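# Set the wooden crate onto its stand safely

## Task

Lift the wooden crate and place it resting on its stand, never letting it fall along the way.

## Robot and tools

Robot: two arms, left_arm and right_arm, each with six revolute joints and a two-finger parallel gripper. A single opening number drives both fingers. The gripper's fingers extend along its own +z axis and separate along its y axis. The reported hand point lies between the finger pads, roughly 1 cm short of the tips.

Scene frame: origin at table-top height, halfway between the arms' nominal bases. +x points out over the table, +z up, and left_arm sits on the +y side. Arm names do not match left/right in images. Calibrated bases: left_arm at (+0.045, +0.371, 0) m, right_arm at (-0.004, -0.233, 0) m, both almost unrotated. A camera stand is fixed to the floor behind the arms. Loose objects may occasionally get a short shove.

execute_actions(actions, cameras): actions is a list of actions, each taking 0.5 s. An action is a table of at most 15 rows, one row per 1/30 s control step; if it has fewer rows, its final row repeats to fill 15. Every row holds 14 numbers in [-1, 1], covering both arms even if one stays still: left dx, dy, dz, rx, ry, rz, opening, then right dx, dy, dz, rx, ry, rz, opening. The six pose numbers are an offset, not a pose. They are measured from that arm's Hand target as it stood when the action began, along scene-frame axes. Every row is measured from that same start, not from the row before, so sending the same offset again in a new action or call moves the arm further. Scale: 1.0 equals 0.6 m for dx/dy/dz and 180 degrees for the angles. rx, ry, rz form one rotation vector, turning about the Hand target point. A translation longer than 1.0 may be cut back along its direction. opening is absolute: +1 fully open (0.093 m), -1 closed. Sending all six pose zeros re-requests the current Hand target. cameras: list of names, ["all"] or []; images come back only for an empty actions list or when requested. Names: cam_high, cam_low (504x504), cam_left_wrist, cam_right_wrist (672x504). An unknown name voids the call.

move(target, speed, blend, opening_speed, grip_force, blocking, cameras): target is one 14-number row laid out as above, or a list of up to 15 such rows. Every row is an offset from the Hand targets at the move's start, not from the preceding row. Grippers follow straight lines and take the shorter rotation. speed: top path speed in m/s, 0.002 to 2.9, default 0.25 (rotation up to twice that in rad/s); one value or one per target. blend: corner rounding in metres for lists, default 0 meaning stop at each waypoint. opening_speed: rate of opening change per second on the -1..+1 scale, at least 0.2. grip_force: per-pad limit in newtons, 10 to 50 (50 is full); one value or one per arm; it persists, and low values close slowly (about 4 s at 40, 16 s at 10). blocking=false returns after about 0.5 s while motion goes on. A move lasts at least 0.5 s and at most 10 s; it does not avoid obstacles or the other arm. Faster moves lag, drift and strike harder. The result adds a move: line: done, off_target, moving, held or fault, plus limits such as paced (pose clipped) or held (steps withheld). Unnamed arms ended within 10 mm and 2 degrees.

wait(seconds 0..10): lets time pass holding commands. stop(): brakes a running move. zoom_image(camera, region [x0, y0, x1, y1] pixels, at most 504x504): closer look at the latest image. read_manual(section): licence texts only. finished_scene(scene 1 or 2): ends the scene irreversibly; the crate must stay on its stand without the robot.

Results: end_effector_position (m) and end_effector_quat_wxyz in the scene frame; Hand target (last commanded pose after clipping; next offsets start here); Tool commands; grip_measured (motor position, +1 open, -1 closed, possibly reading up to 0.02 high); Joint positions, ending with gripper opening in m; Joint velocities (may be omitted when all read as noise); joint torques (joints 1-3 wrap at ±28 N m). Grippers often settle short of the Hand target; a new command, even zeros, retries, or add the missing distance. Orientation is clipped each step to within 40 degrees of the measured one, so check tilt after moves.

Gripping: pads meet near -0.94; each millimetre of object width adds about 0.0208. To hold a rigid box firmly, command about 0.24 below its width reading and keep sending it; to release, send well above that reading. A sudden command far below the width briefly squeezes very hard.

Avoid: dropping the crate or letting anything leave the table; hard hits on fixed or heavy items; any contact or pressing between the two arms (including one gripper closing on the other's fingers); strain on wrist camera cables; paths close to an arm's own base; long stretched-out holds. Motor heat warns at 75 °C, folds that arm at 90 °C and drops it at 100 °C. Elapsed thinking time lets the scene run, and smooth, quick, low-effort motion is better.

Each tool is called as name(argument=value, ...), one argument or row to a line, values as JSON.

## Session

execute_actions(
  actions=[],
)

Scene clock: 0.00 s.
left_arm: end_effector_position=(+0.2916, +0.1239, +0.2543) grip_measured=+1.000 end_effector_quat_wxyz=(+0.473, +0.097, +0.786, -0.387) | right_arm: end_effector_position=(+0.2979, -0.2274, +0.1571) grip_measured=+1.000 end_effector_quat_wxyz=(+0.550, +0.127, +0.823, +0.067)
Joint positions: left_arm=[-0.753 0.934 0.653 0.024 0.043 -0.552 0.093] | right_arm=[0.067 0.774 0.346 0.029 0.092 0.314 0.093]
Joint velocities: within noise
Joint torques (N m): no reading
Heat: left arm: 34 °C; right arm: 34 °C.
Hand target: left_arm +0.2915, +0.1239, +0.2565; +0.473, +0.097, +0.785, -0.388 | right_arm +0.2984, -0.2274, +0.1597; +0.551, +0.127, +0.822, +0.068
Tool commands: left_gripper/opening=+1.0 right_gripper/opening=+1.0

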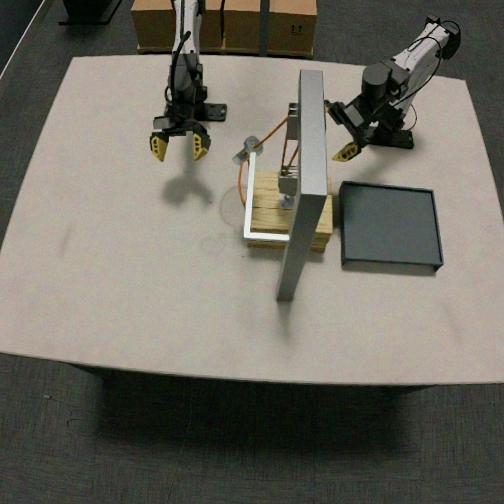

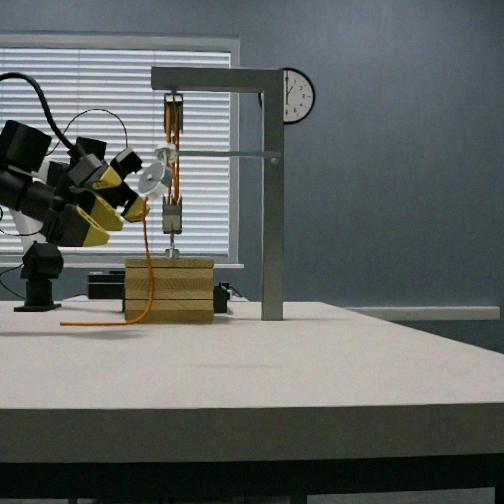

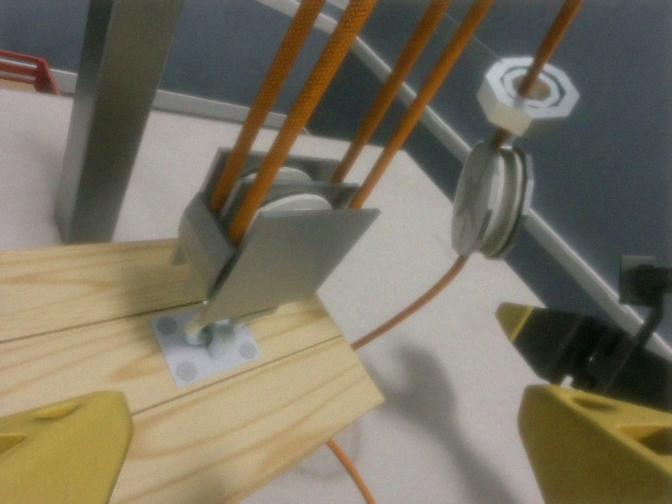

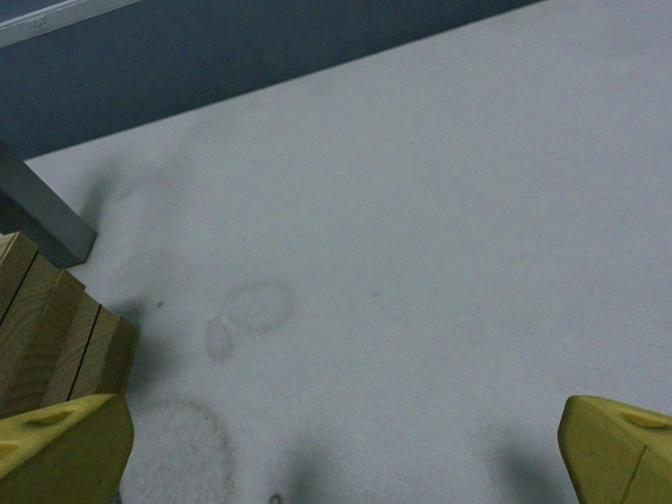

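zoom_image(
  camera="cam_high",
  region=[140, 60, 450, 310],
)

zoom_image(
  camera="cam_low",
  region=[40, 50, 300, 340],
)

zoom_image(
  camera="cam_high",
  region=[220, 90, 350, 260],
)

Scaled by 1.626.

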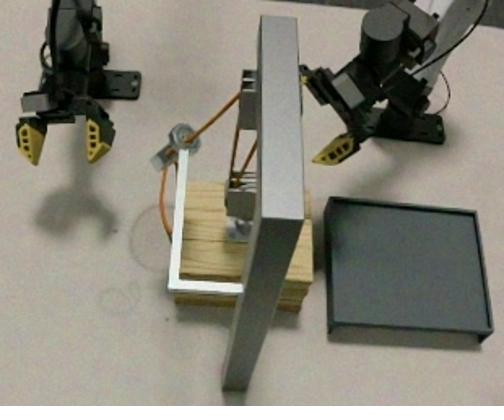

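Scaled by 1.738.

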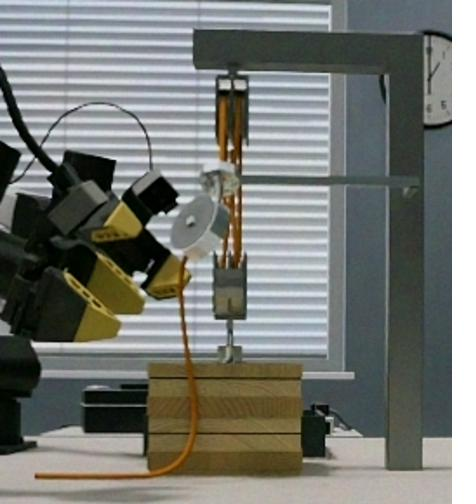

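Scaled by 2.965.

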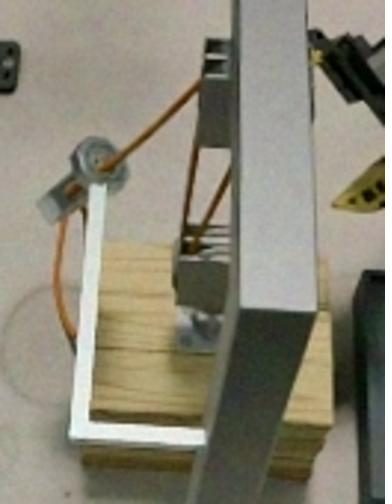

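zoom_image(
  camera="cam_low",
  region=[50, 130, 250, 340],
)

zoom_image(
  camera="cam_left_wrist",
  region=[400, 0, 672, 300],
)

zoom_image(
  camera="cam_left_wrist",
  region=[100, 100, 420, 420],
)

Scaled by 2.400.

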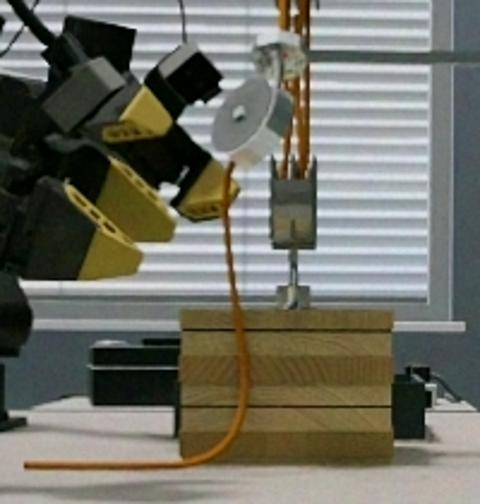

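Scaled by 1.680.

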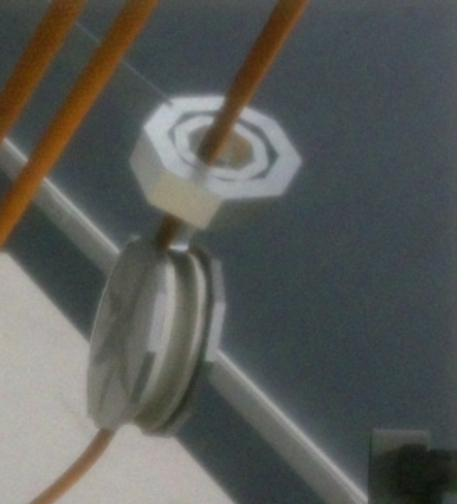

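Scaled by 1.575.

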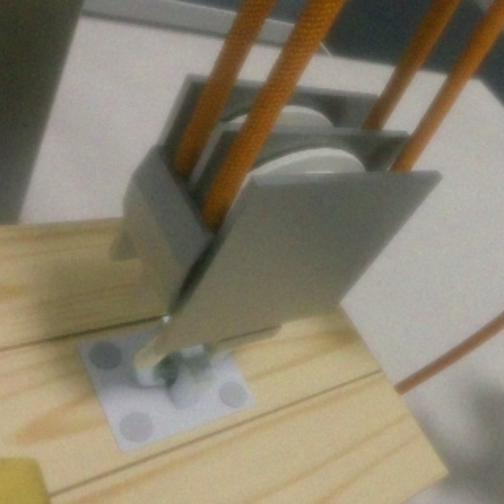

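move(
  target=[0,0,0,0,0,0,1, -0.031,0.129,0.184,-0.04,-0.15,0.22,1],
  cameras=["all"],
)

Scene clock: 105.43 s.
left_arm: end_effector_position=(+0.2916, +0.1239, +0.2543) grip_measured=+1.000 end_effector_quat_wxyz=(+0.473, +0.097, +0.786, -0.387) | right_arm: end_effector_position=(+0.2779, -0.1491, +0.2565) grip_measured=+1.000 end_effector_quat_wxyz=(+0.663, -0.198, +0.683, +0.233)
Joint positions: left_arm=[-0.753 0.934 0.653 0.024 0.043 -0.552 0.093] | right_arm=[-0.101 0.717 0.367 0.335 -0.72 0.046 0.093]
Joint torques (N m): left_arm=[-0.03 -2.95 8.51 2.13 0.02 0.04] | right_arm=[-0.69 0.49 11.36 2.27 0 -0.16]
Heat: left arm: 40 °C; right arm: 41 °C.
Hand target: left_arm +0.2915, +0.1239, +0.2565; +0.473, +0.097, +0.785, -0.388 | right_arm +0.2798, -0.1500, +0.2701; +0.676, -0.209, +0.670, +0.225
Off the commanded pose: left_arm 0.002 m, 0 deg | right_arm 0.014 m, 3 deg.
move: off_target (right_arm)

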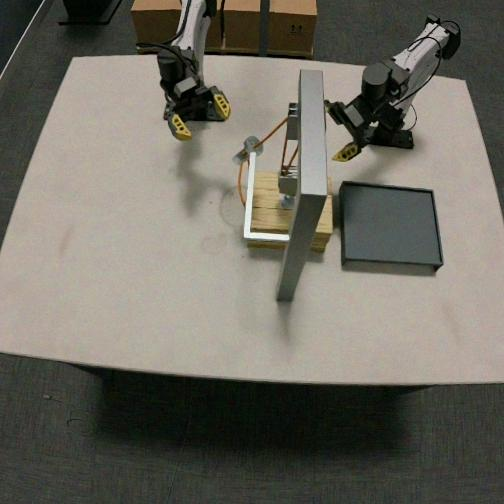

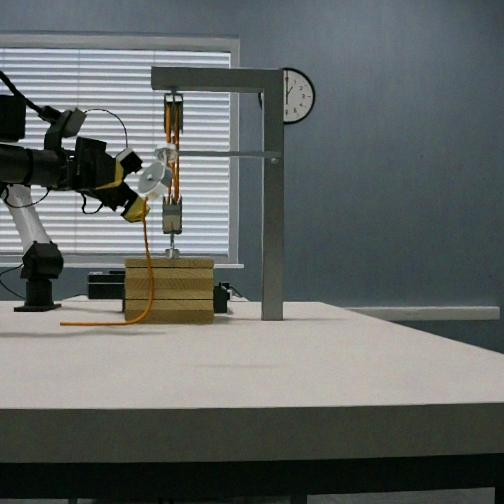

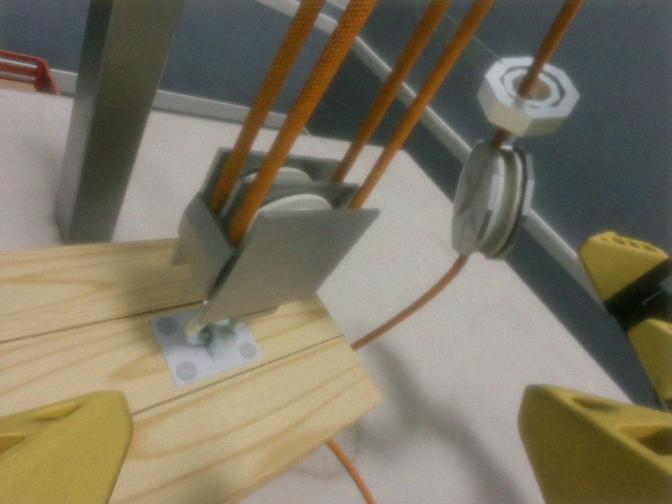

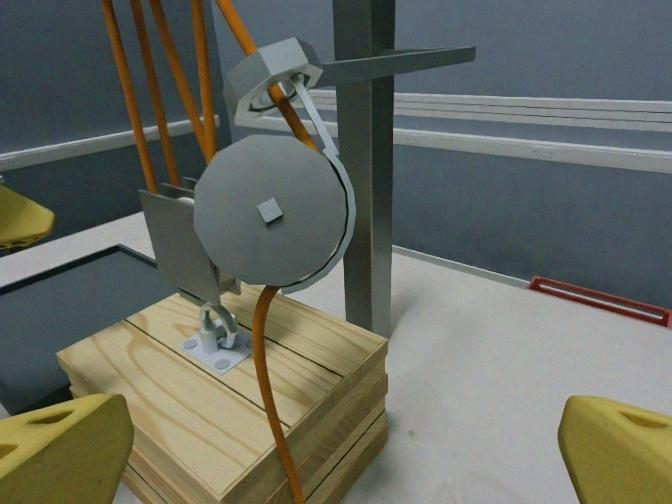

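zoom_image(
  camera="cam_right_wrist",
  region=[130, 0, 430, 320],
)

zoom_image(
  camera="cam_low",
  region=[100, 60, 300, 330],
)

Scaled by 1.575.

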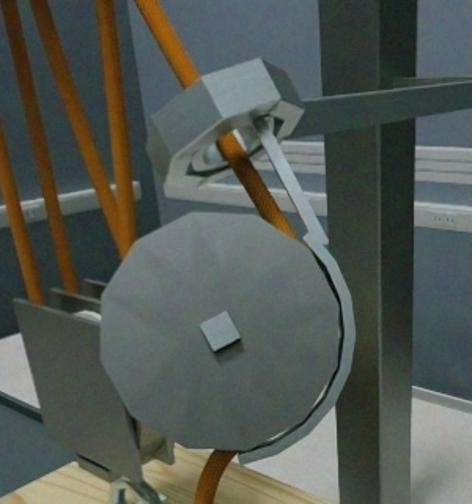

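Scaled by 1.867.

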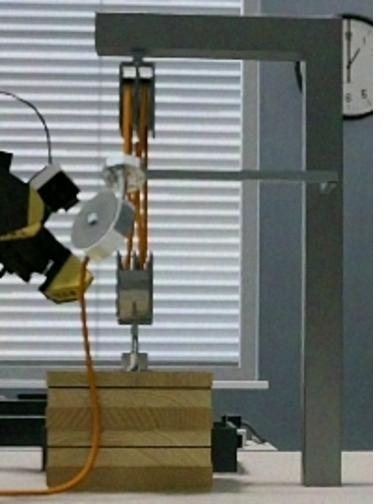

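move(
  target=[0.064,0.293,0.0225,0.1877,0.0107,0.1817,1, 0.022,0.105,-0.118,0,0,0,1],
  cameras=["all"],
)

Scene clock: 177.40 s.
left_arm: end_effector_position=(+0.3284, +0.2970, +0.2613) grip_measured=+1.000 end_effector_quat_wxyz=(+0.497, +0.001, +0.868, -0.008) | right_arm: end_effector_position=(+0.2938, -0.0872, +0.2062) grip_measured=+1.000 end_effector_quat_wxyz=(+0.678, -0.207, +0.667, +0.232)
Joint positions: left_arm=[-0.465 0.879 0.92 -0.62 -0.393 -0.26 0.093] | right_arm=[0.276 1.033 0.203 0.858 -0.353 0.038 0.093]
Joint torques (N m): left_arm=[0.44 -1.03 10.06 1.81 -0.23 0.13] | right_arm=[0.99 -0.72 6.06 2.43 0.25 -0.19]
Heat: left arm: 42 °C; right arm: 44 °C.
Hand target: left_arm +0.3299, +0.2997, +0.2700; +0.501, +0.001, +0.866, -0.001 | right_arm +0.2930, -0.0869, +0.1993; +0.676, -0.209, +0.670, +0.225
Off the commanded pose: left_arm 0.009 m, 1 deg | right_arm 0.007 m, 1 deg.
move: done

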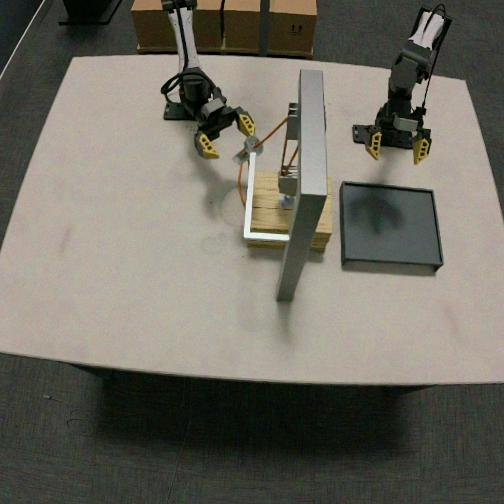

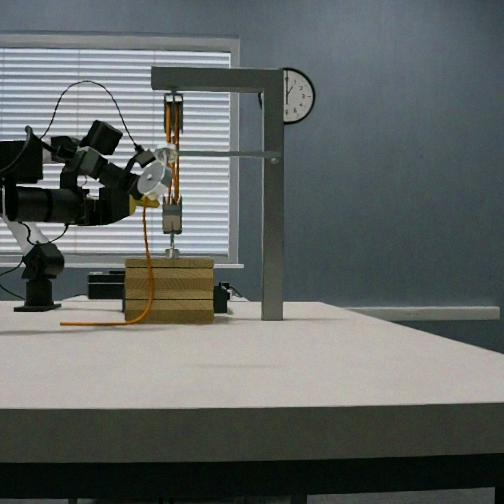

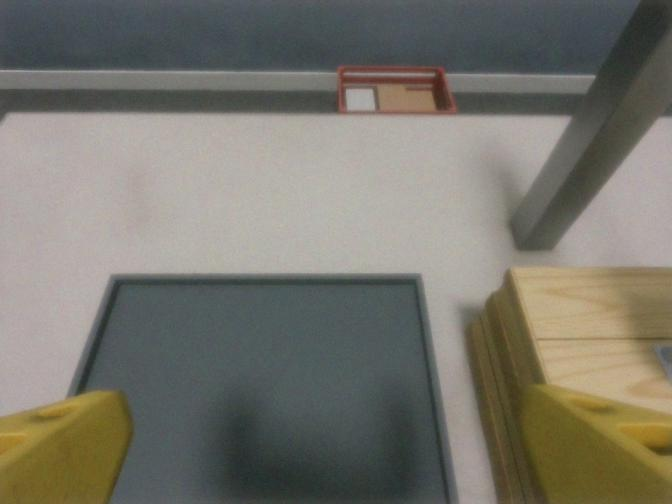

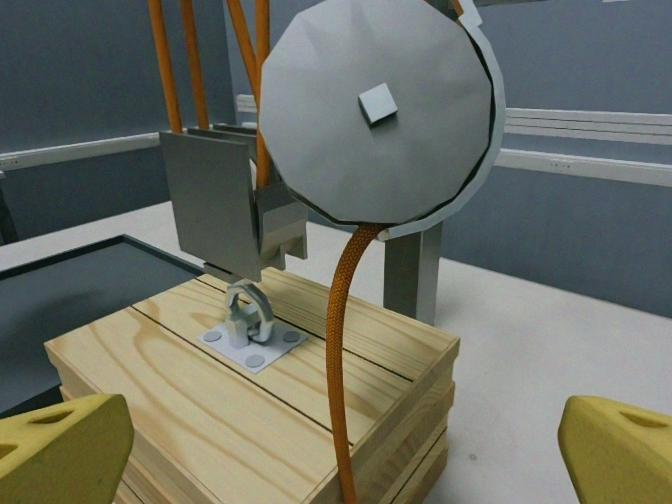

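zoom_image(
  camera="cam_right_wrist",
  region=[140, 120, 340, 400],
)

zoom_image(
  camera="cam_left_wrist",
  region=[40, 240, 480, 504],
)

Scaled by 1.800.

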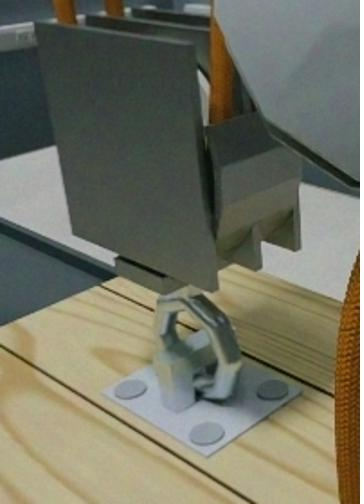

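Scaled by 1.145.

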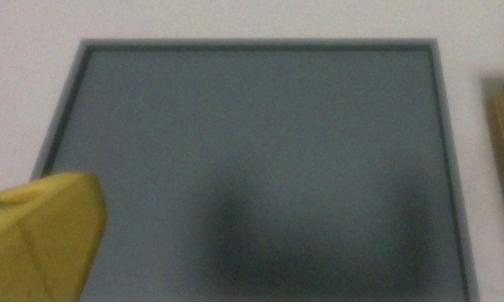

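zoom_image(
  camera="cam_high",
  region=[230, 160, 450, 310],
)

zoom_image(
  camera="cam_low",
  region=[70, 240, 270, 340],
)

Scaled by 2.291.

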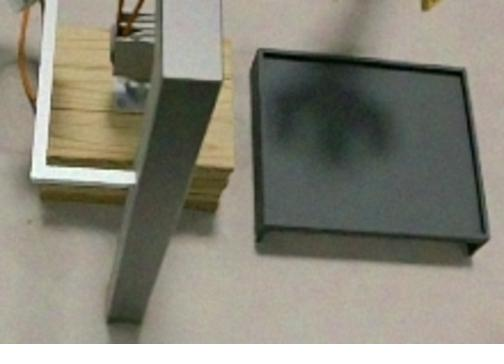

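Scaled by 2.520.

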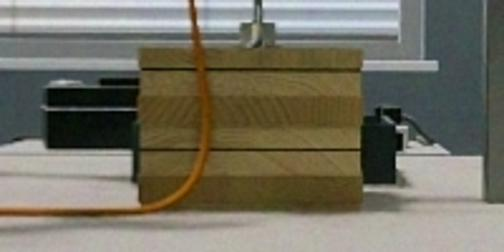

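move(
  target=[0.058,0.433,-0.2,-0.0827,0.3284,-0.0497,-1, 0.0733,0.052,-0.029,0,0,0,1],
  cameras=["cam_right_wrist","cam_high"],
)

Scene clock: 240.93 s.
left_arm: end_effector_position=(+0.3634, +0.5558, +0.1504) grip_measured=-0.972 end_effector_quat_wxyz=(+0.037, -0.007, +0.991, -0.130) | right_arm: end_effector_position=(+0.3315, -0.0589, +0.1755) grip_measured=+1.000 end_effector_quat_wxyz=(+0.666, -0.206, +0.678, +0.231)
Joint positions: left_arm=[0.652 2.04 1.948 -1.576 0.253 0.637 0] | right_arm=[0.356 1.43 0.286 1.139 -0.272 0.038 0.093]
Joint torques (N m): left_arm=[0.09 -9.62 8.2 0.05 0.14 0.17] | right_arm=[0.91 -2.44 8.77 2.43 0.2 -0.14]
Heat: left arm: 51 °C; right arm: 43 °C.
Hand target: left_arm +0.3647, +0.5595, +0.1499; +0.005, +0.003, +0.989, -0.145 | right_arm +0.3370, -0.0558, +0.1817; +0.675, -0.209, +0.670, +0.225
Off the commanded pose: left_arm 0.004 m, 4 deg | right_arm 0.009 m, 2 deg.
joint sent to its limit (left arm) — joint 4 (wrist pitch), lower limit. The joint targets are off in orientation, not in position.
move: off_target (left_arm)
Images, in order (width x height): cam_high 504x504, cam_right_wrist 672x504.

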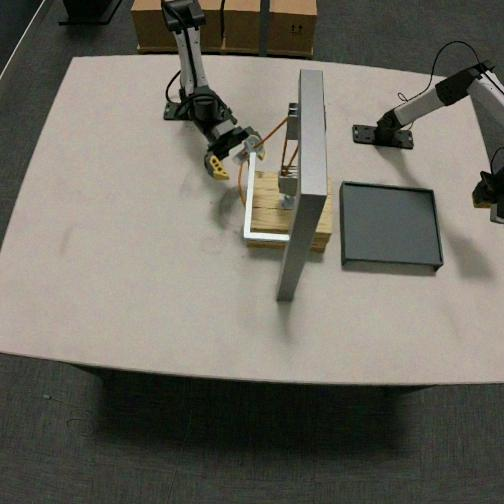

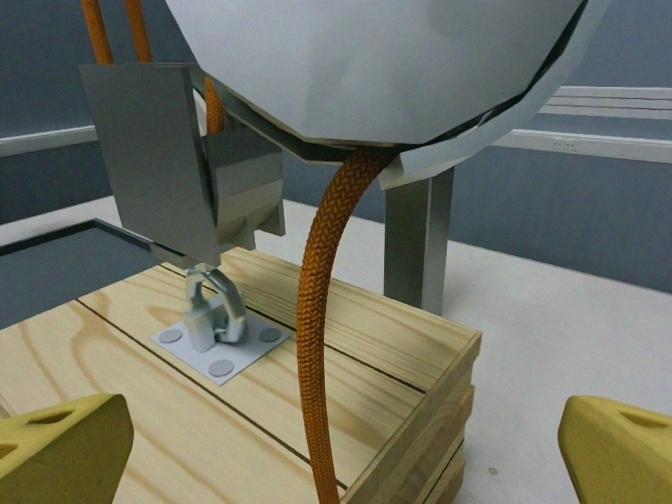

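move(
  target=[
    [0,0,0,0,0,0,-1, 0.039,0.041,0.0075,0,0,0,1],
    [0,0,0,0,0,0,-1, 0.039,0.041,0.0075,0,0,0,-1],
  ],
  cameras=["cam_right_wrist","cam_low"],
)

Scene clock: 257.13 s.
left_arm: end_effector_position=(+0.3632, +0.5558, +0.1503) grip_measured=-0.972 end_effector_quat_wxyz=(+0.037, -0.007, +0.991, -0.130) | right_arm: end_effector_position=(+0.3552, -0.0343, +0.1852) grip_measured=-0.961 end_effector_quat_wxyz=(+0.673, -0.206, +0.671, +0.232)
Joint positions: left_arm=[0.652 2.04 1.948 -1.576 0.253 0.638 0] | right_arm=[0.416 1.535 0.409 1.139 -0.213 0.037 0]
Joint torques (N m): left_arm=[0.08 -9.61 8.21 0.05 0.13 0.16] | right_arm=[0.64 -3.28 8.58 2.21 0.2 -0.17]
Heat: left arm: 48 °C; right arm: 44 °C.
Hand target: left_arm +0.3647, +0.5595, +0.1499; +0.005, +0.003, +0.989, -0.145 | right_arm +0.3604, -0.0312, +0.1864; +0.676, -0.209, +0.670, +0.225
Off the commanded pose: left_arm 0.004 m, 4 deg | right_arm 0.006 m, 1 deg.
joint sent to its limit (left arm) — joint 4 (wrist pitch), lower limit. The joint targets are off in orientation, not in position.
move: off_target (left_arm)
Images, in order (width x height): cam_low 504x504, cam_right_wrist 672x504.

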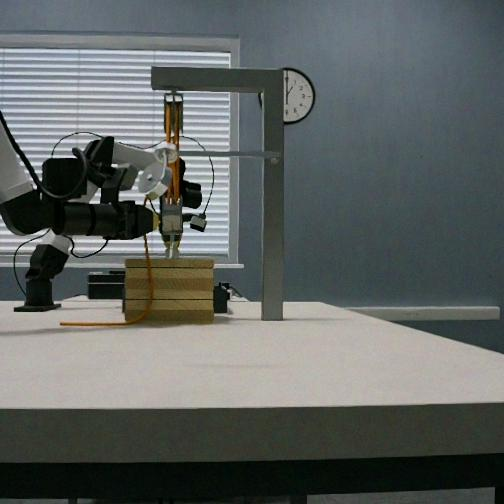

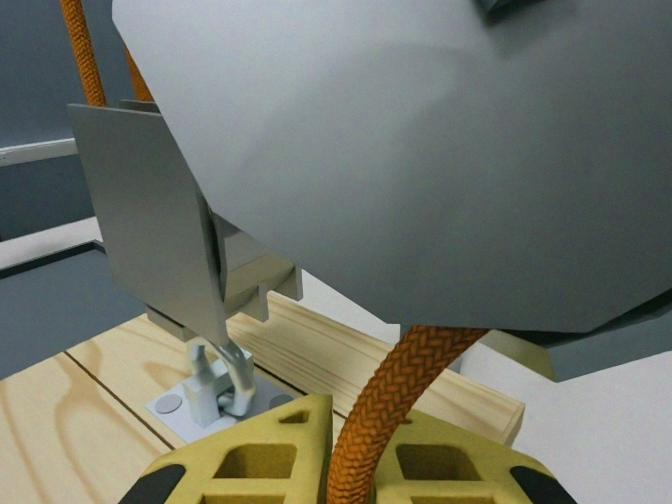

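zoom_image(
  camera="cam_right_wrist",
  region=[200, 300, 560, 504],
)

zoom_image(
  camera="cam_low",
  region=[90, 150, 240, 300],
)

Scaled by 1.400.

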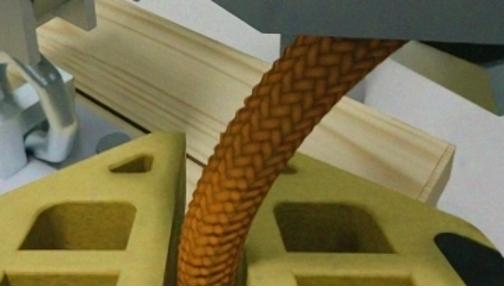

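Scaled by 3.360.

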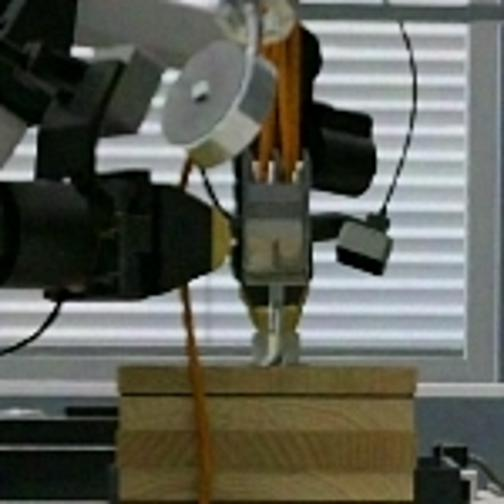

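move(
  target=[0,0,0,0,0,0,-1, -0.042,-0.227,-0.058,0,0,-0.111,-1],
  speed=0.12,
  cameras=["all"],
)

Scene clock: 280.67 s.
left_arm: end_effector_position=(+0.3632, +0.5558, +0.1503) grip_measured=-0.972 end_effector_quat_wxyz=(+0.037, -0.007, +0.991, -0.130) | right_arm: end_effector_position=(+0.3330, -0.1157, +0.2128) grip_measured=-0.967 end_effector_quat_wxyz=(+0.749, -0.162, +0.619, +0.171)
Joint positions: left_arm=[0.652 2.04 1.948 -1.576 0.253 0.638 0] | right_arm=[0.207 1.399 0.21 1.377 -0.268 0.018 0]
Joint torques (N m): left_arm=[0.06 -9.61 8.18 0.04 0.13 0.16] | right_arm=[-6.64 -1.03 -5.05 1.85 1.43 -0.08]
Heat: left arm: 46 °C; right arm: 44 °C.
Hand target: left_arm +0.3647, +0.5595, +0.1499; +0.005, +0.003, +0.989, -0.145 | right_arm +0.3352, -0.1673, +0.1515; +0.704, -0.089, +0.696, +0.105
Off the commanded pose: left_arm 0.004 m, 4 deg | right_arm 0.080 m, 15 deg.
joint sent to its limit (left arm) — joint 4 (wrist pitch), lower limit. The joint targets are off in orientation, not in position.
move: off_target (left_arm, right_arm)

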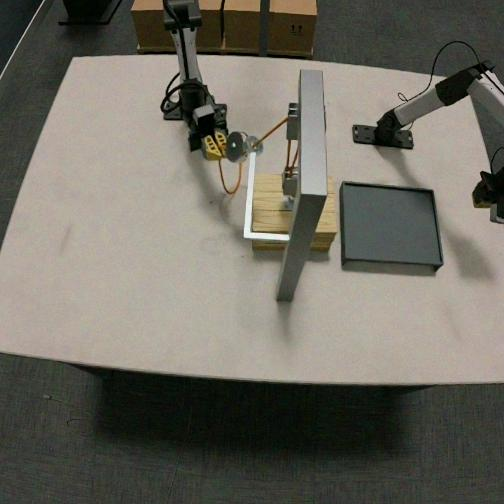

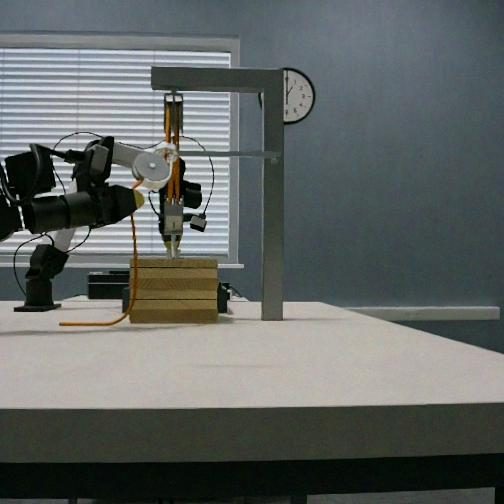

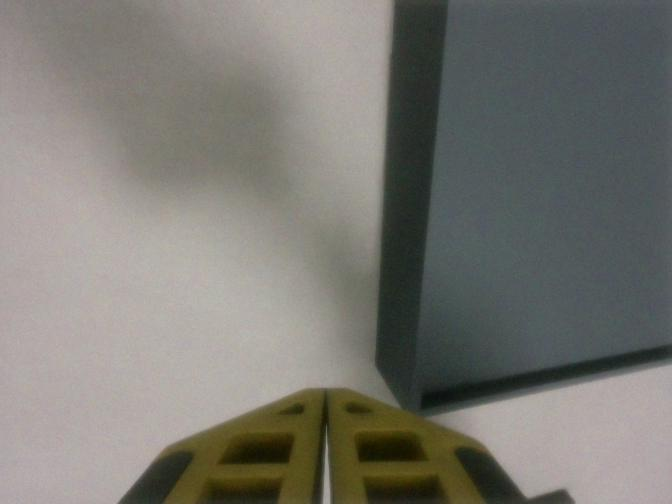

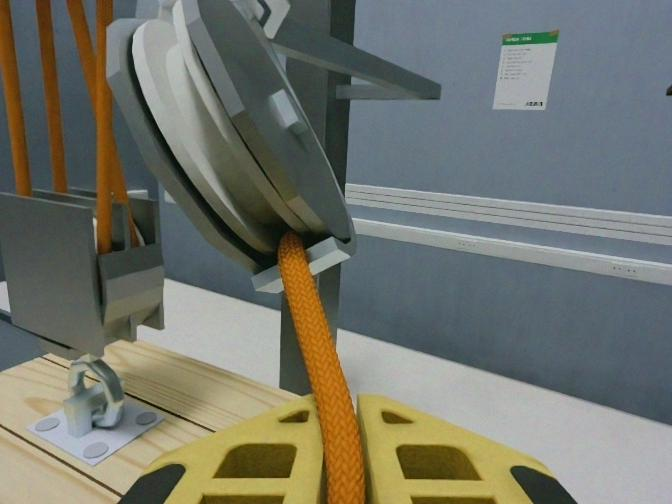

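move(
  target=[0,0,0,0,0,0,-1, -0.058,-0.155,-0.036,0,0,-0.05,-1],
  speed=0.12,
  cameras=["cam_high","cam_low","cam_right_wrist"],
)

Scene clock: 302.37 s.
left_arm: end_effector_position=(+0.3632, +0.5558, +0.1503) grip_measured=-0.972 end_effector_quat_wxyz=(+0.037, -0.007, +0.991, -0.130) | right_arm: end_effector_position=(+0.2888, -0.2046, +0.1816) grip_measured=-0.967 end_effector_quat_wxyz=(+0.727, -0.219, +0.638, +0.130)
Joint positions: left_arm=[0.652 2.04 1.948 -1.576 0.253 0.638 0] | right_arm=[-0.353 1.273 0.05 1.362 -0.854 -0.048 0]
Joint torques (N m): left_arm=[0.06 -9.61 8.21 0.04 0.13 0.16] | right_arm=[-8.85 0.29 -0.08 0.61 1.79 -0.07]
Heat: left arm: 45 °C; right arm: 41 °C.
Hand target: left_arm +0.3647, +0.5595, +0.1499; +0.005, +0.003, +0.989, -0.145 | right_arm +0.3004, -0.2604, +0.1299; +0.710, -0.034, +0.701, +0.049
Off the commanded pose: left_arm 0.004 m, 4 deg | right_arm 0.077 m, 24 deg.
joint sent to its limit (left arm) — joint 4 (wrist pitch), lower limit. The joint targets are off in orientation, not in position.
joint sent to its limit (right arm) — joint 3 (elbow), lower limit, where the elbow is as bent as it goes. The joint targets are off in position and orientation.
move: off_target (left_arm, right_arm)
Images, in order (width x height): cam_high 504x504, cam_low 504x504, cam_right_wrist 672x504.

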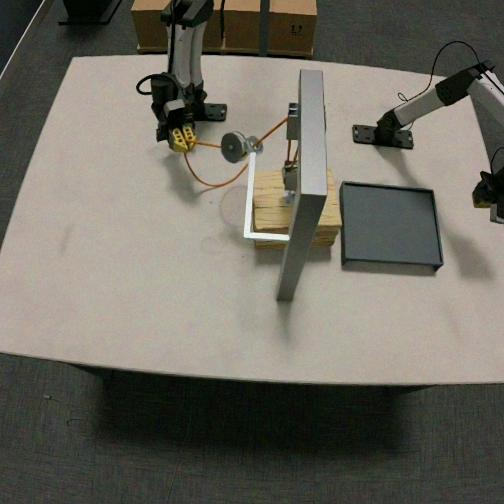

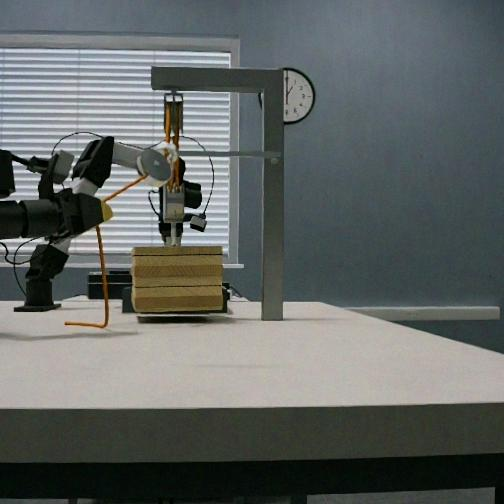

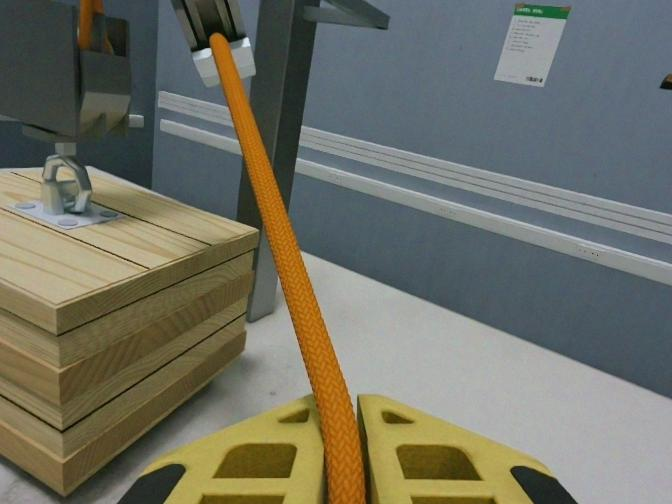

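move(
  target=[0.025,0,-0.185,0,0,0,-1, 0.016,-0.167,-0.017,0,0,-0.02,-1],
  speed=0.12,
  cameras=["cam_high","cam_low","cam_right_wrist"],
)

Scene clock: 324.43 s.
left_arm: end_effector_position=(+0.3806, +0.5610, +0.0496) grip_measured=-0.972 end_effector_quat_wxyz=(+0.015, -0.002, +0.989, -0.144) | right_arm: end_effector_position=(+0.2923, -0.2815, +0.1281) grip_measured=-0.967 end_effector_quat_wxyz=(+0.677, -0.154, +0.702, +0.159)
Joint positions: left_arm=[0.636 2.177 1.751 -1.292 0.252 0.638 0] | right_arm=[-0.701 1.614 0.142 1.394 -1.146 -0.056 0]
Joint torques (N m): left_arm=[-0.46 -10.59 5.19 0.16 0.14 0.09] | right_arm=[-9.73 0.53 3.47 2.74 2.67 0.27]
Heat: left arm: 45 °C; right arm: 39 °C.
Hand target: left_arm +0.3797, +0.5595, +0.0390; +0.005, +0.003, +0.989, -0.145 | right_arm +0.3100, -0.3605, +0.1197; +0.712, -0.012, +0.702, +0.027
Off the commanded pose: left_arm 0.011 m, 1 deg | right_arm 0.082 m, 23 deg.
move: off_target (left_arm, right_arm)
Images, in order (width x height): cam_high 504x504, cam_low 504x504, cam_right_wrist 672x504.

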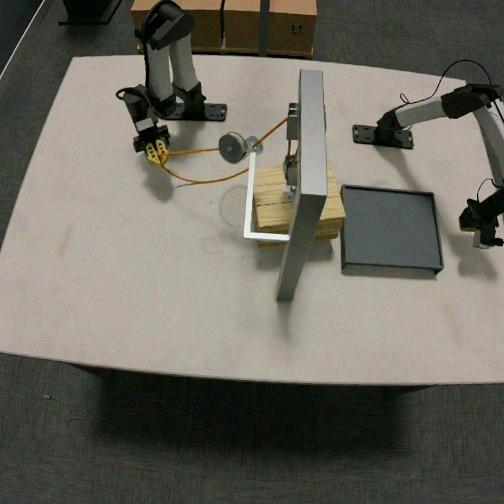

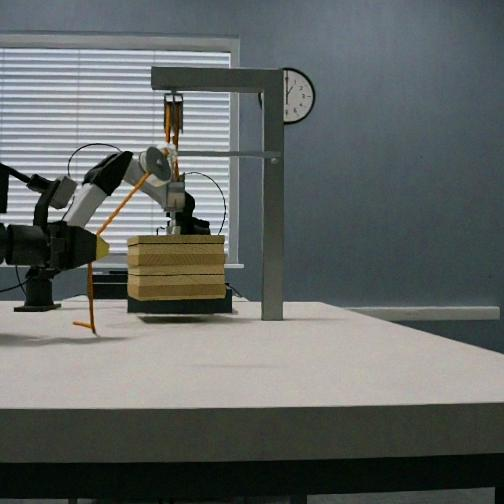

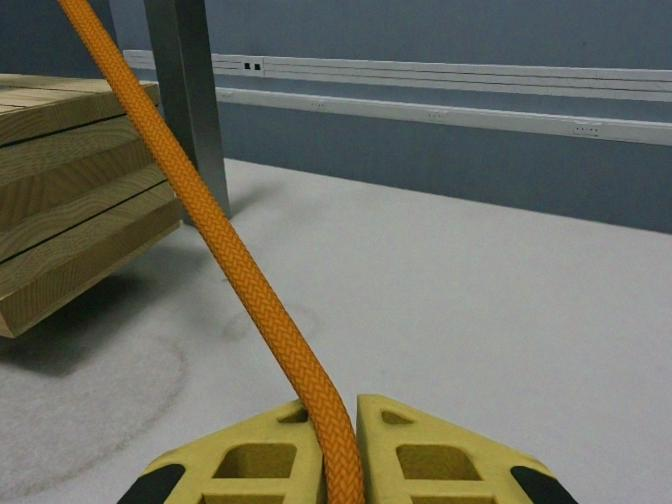

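move(
  target=[0,0,0,0,0,0,-1, 0.017,-0.233,-0.01,0,0,-0.12,-1],
  speed=0.12,
  cameras=["cam_high","cam_low","cam_right_wrist"],
)

Scene clock: 331.40 s.
left_arm: end_effector_position=(+0.3807, +0.5611, +0.0495) grip_measured=-0.972 end_effector_quat_wxyz=(+0.015, -0.002, +0.989, -0.144) | right_arm: end_effector_position=(+0.2962, -0.3745, +0.1295) grip_measured=-0.967 end_effector_quat_wxyz=(+0.694, -0.095, +0.708, +0.091)
Joint positions: left_arm=[0.636 2.177 1.751 -1.292 0.252 0.638 0] | right_arm=[-0.934 1.753 0.305 1.389 -1.195 -0.058 0]
Joint torques (N m): left_arm=[-0.46 -10.58 5.22 0.16 0.14 0.1] | right_arm=[-9.87 -0.14 7.69 2.3 4.09 0.28]
Heat: left arm: 45 °C; right arm: 39 °C.
Hand target: left_arm +0.3797, +0.5595, +0.0390; +0.005, +0.003, +0.989, -0.145 | right_arm +0.3202, -0.5003, +0.1138; +0.704, +0.119, +0.692, -0.107
Off the commanded pose: left_arm 0.011 m, 1 deg | right_arm 0.129 m, 34 deg.
move: off_target (left_arm, right_arm)
Images, in order (width x height): cam_high 504x504, cam_low 504x504, cam_right_wrist 672x504.

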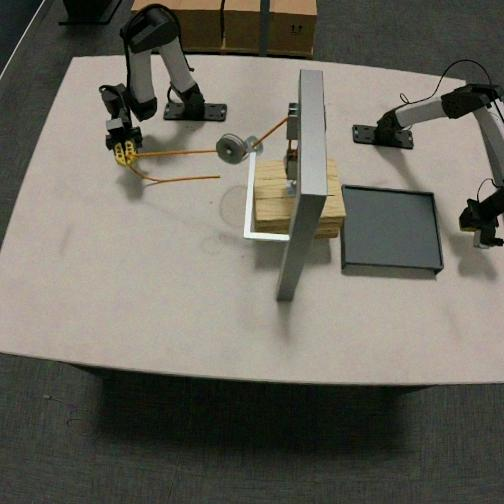

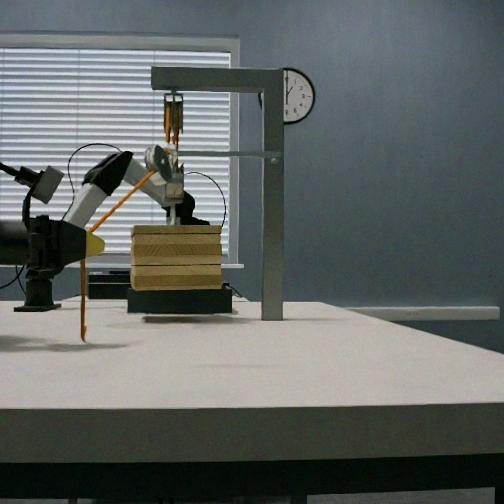

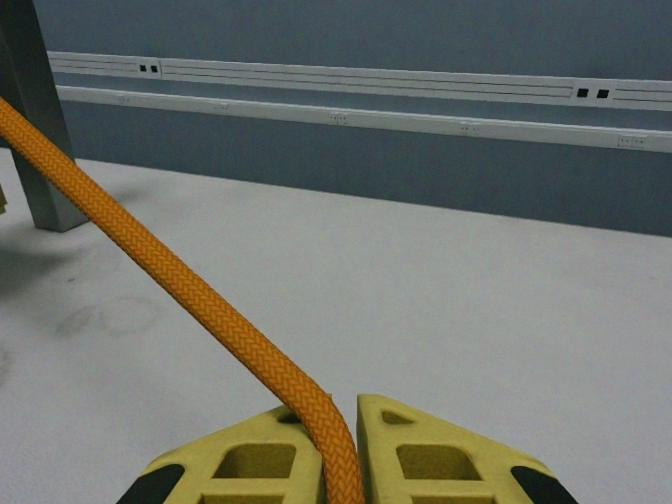

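move(
  target=[0,0,0,0,0,0,-1, 0.017,-0.167,-0.01,0,0,0,-1],
  speed=0.12,
  cameras=["all"],
)

Scene clock: 345.10 s.
left_arm: end_effector_position=(+0.3807, +0.5611, +0.0495) grip_measured=-0.972 end_effector_quat_wxyz=(+0.015, -0.002, +0.989, -0.144) | right_arm: end_effector_position=(+0.3099, -0.4575, +0.1269) grip_measured=-0.967 end_effector_quat_wxyz=(+0.704, -0.115, +0.697, +0.080)
Joint positions: left_arm=[0.636 2.177 1.751 -1.292 0.252 0.638 0] | right_arm=[-1.061 1.997 0.626 1.383 -1.336 -0.039 0]
Joint torques (N m): left_arm=[-0.47 -10.56 5.23 0.17 0.13 0.1] | right_arm=[-10.89 -1.85 9.91 1.67 4.24 0.44]
Heat: left arm: 44 °C; right arm: 41 °C.
Hand target: left_arm +0.3797, +0.5595, +0.0390; +0.005, +0.003, +0.989, -0.145 | right_arm +0.3304, -0.6006, +0.1078; +0.704, +0.119, +0.692, -0.107
Off the commanded pose: left_arm 0.011 m, 1 deg | right_arm 0.146 m, 34 deg.
move: off_target (left_arm, right_arm)

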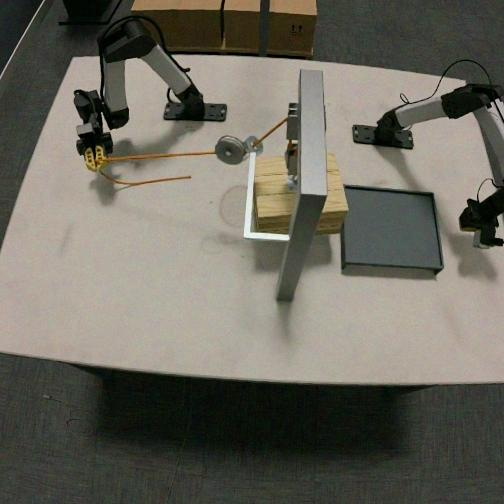

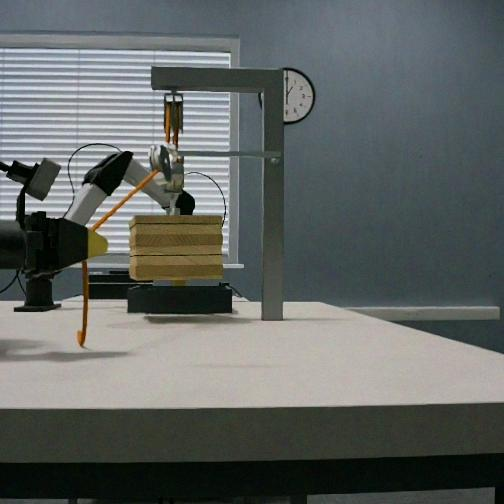

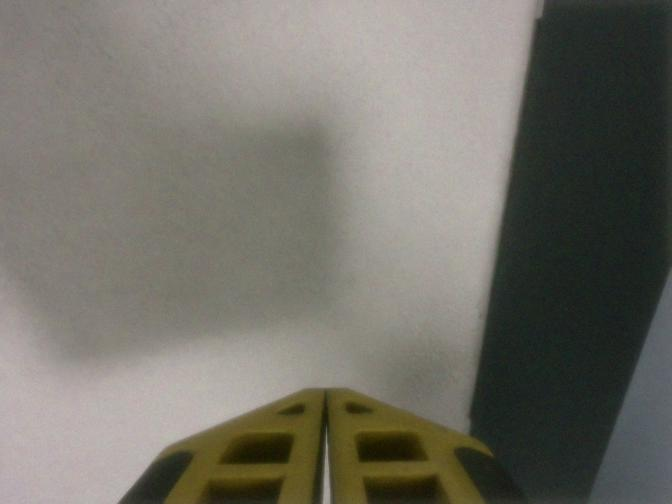

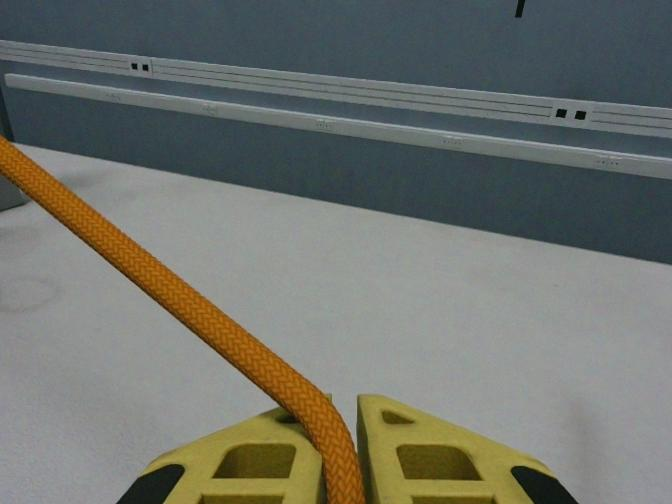

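zoom_image(
  camera="cam_low",
  region=[100, 200, 260, 340],
)

zoom_image(
  camera="cam_high",
  region=[220, 120, 450, 300],
)

Scaled by 3.150.

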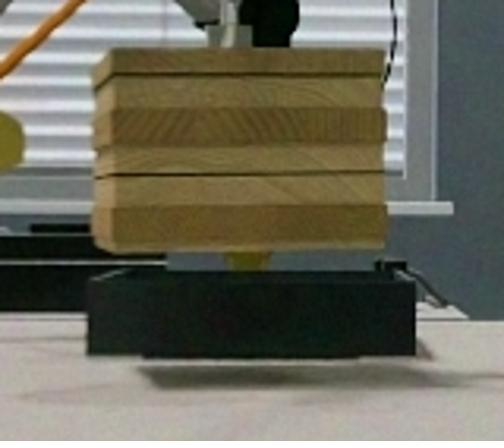

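Scaled by 2.191.

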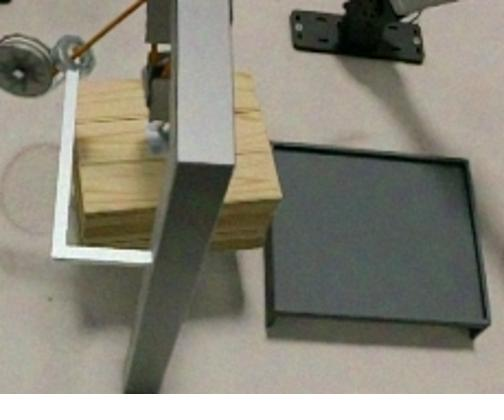

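move(
  target=[0,-0.183,-0.023,0,0,0,-1, 0,0,0,0,0,0,-1],
  speed=0.1,
  cameras=["cam_high","cam_low","cam_left_wrist"],
)

Scene clock: 368.00 s.
left_arm: end_effector_position=(+0.3791, +0.4671, +0.0211) grip_measured=-0.972 end_effector_quat_wxyz=(-0.004, +0.002, +0.993, -0.121) | right_arm: end_effector_position=(+0.3099, -0.4575, +0.1269) grip_measured=-0.967 end_effector_quat_wxyz=(+0.704, -0.114, +0.697, +0.080)
Joint positions: left_arm=[0.398 2.024 1.407 -1.055 0.221 0.402 0] | right_arm=[-1.061 1.997 0.626 1.383 -1.336 -0.038 0]
Joint torques (N m): left_arm=[-1.69 -12.98 3.97 0.19 0.77 -0.16] | right_arm=[-10.76 -1.91 9.96 1.69 4.25 0.42]
Heat: left arm: 43 °C; right arm: 50 °C.
Hand target: left_arm +0.3797, +0.4497, +0.0251; +0.005, +0.003, +0.989, -0.145 | right_arm +0.3304, -0.6006, +0.1078; +0.704, +0.119, +0.692, -0.107
Off the commanded pose: left_arm 0.018 m, 3 deg | right_arm 0.146 m, 34 deg.
move: off_target (left_arm, right_arm)
Images, in order (width x height): cam_high 504x504, cam_low 504x504, cam_left_wrist 672x504.

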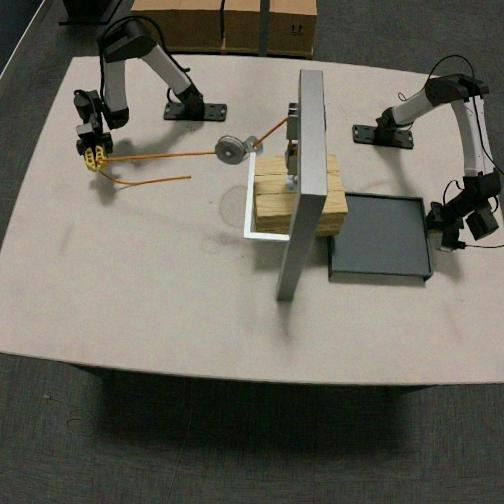

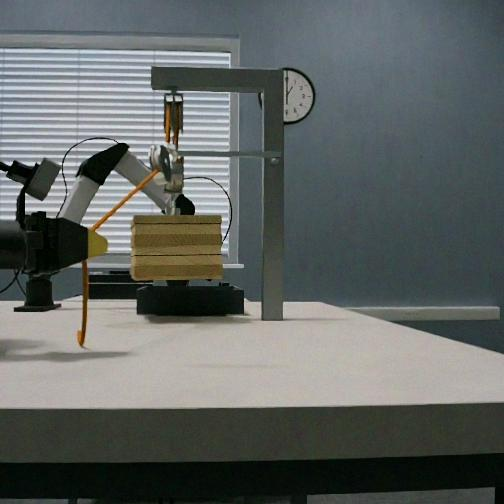

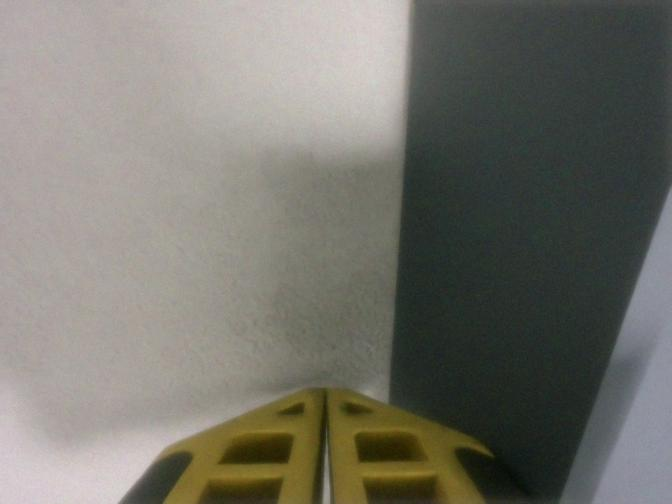

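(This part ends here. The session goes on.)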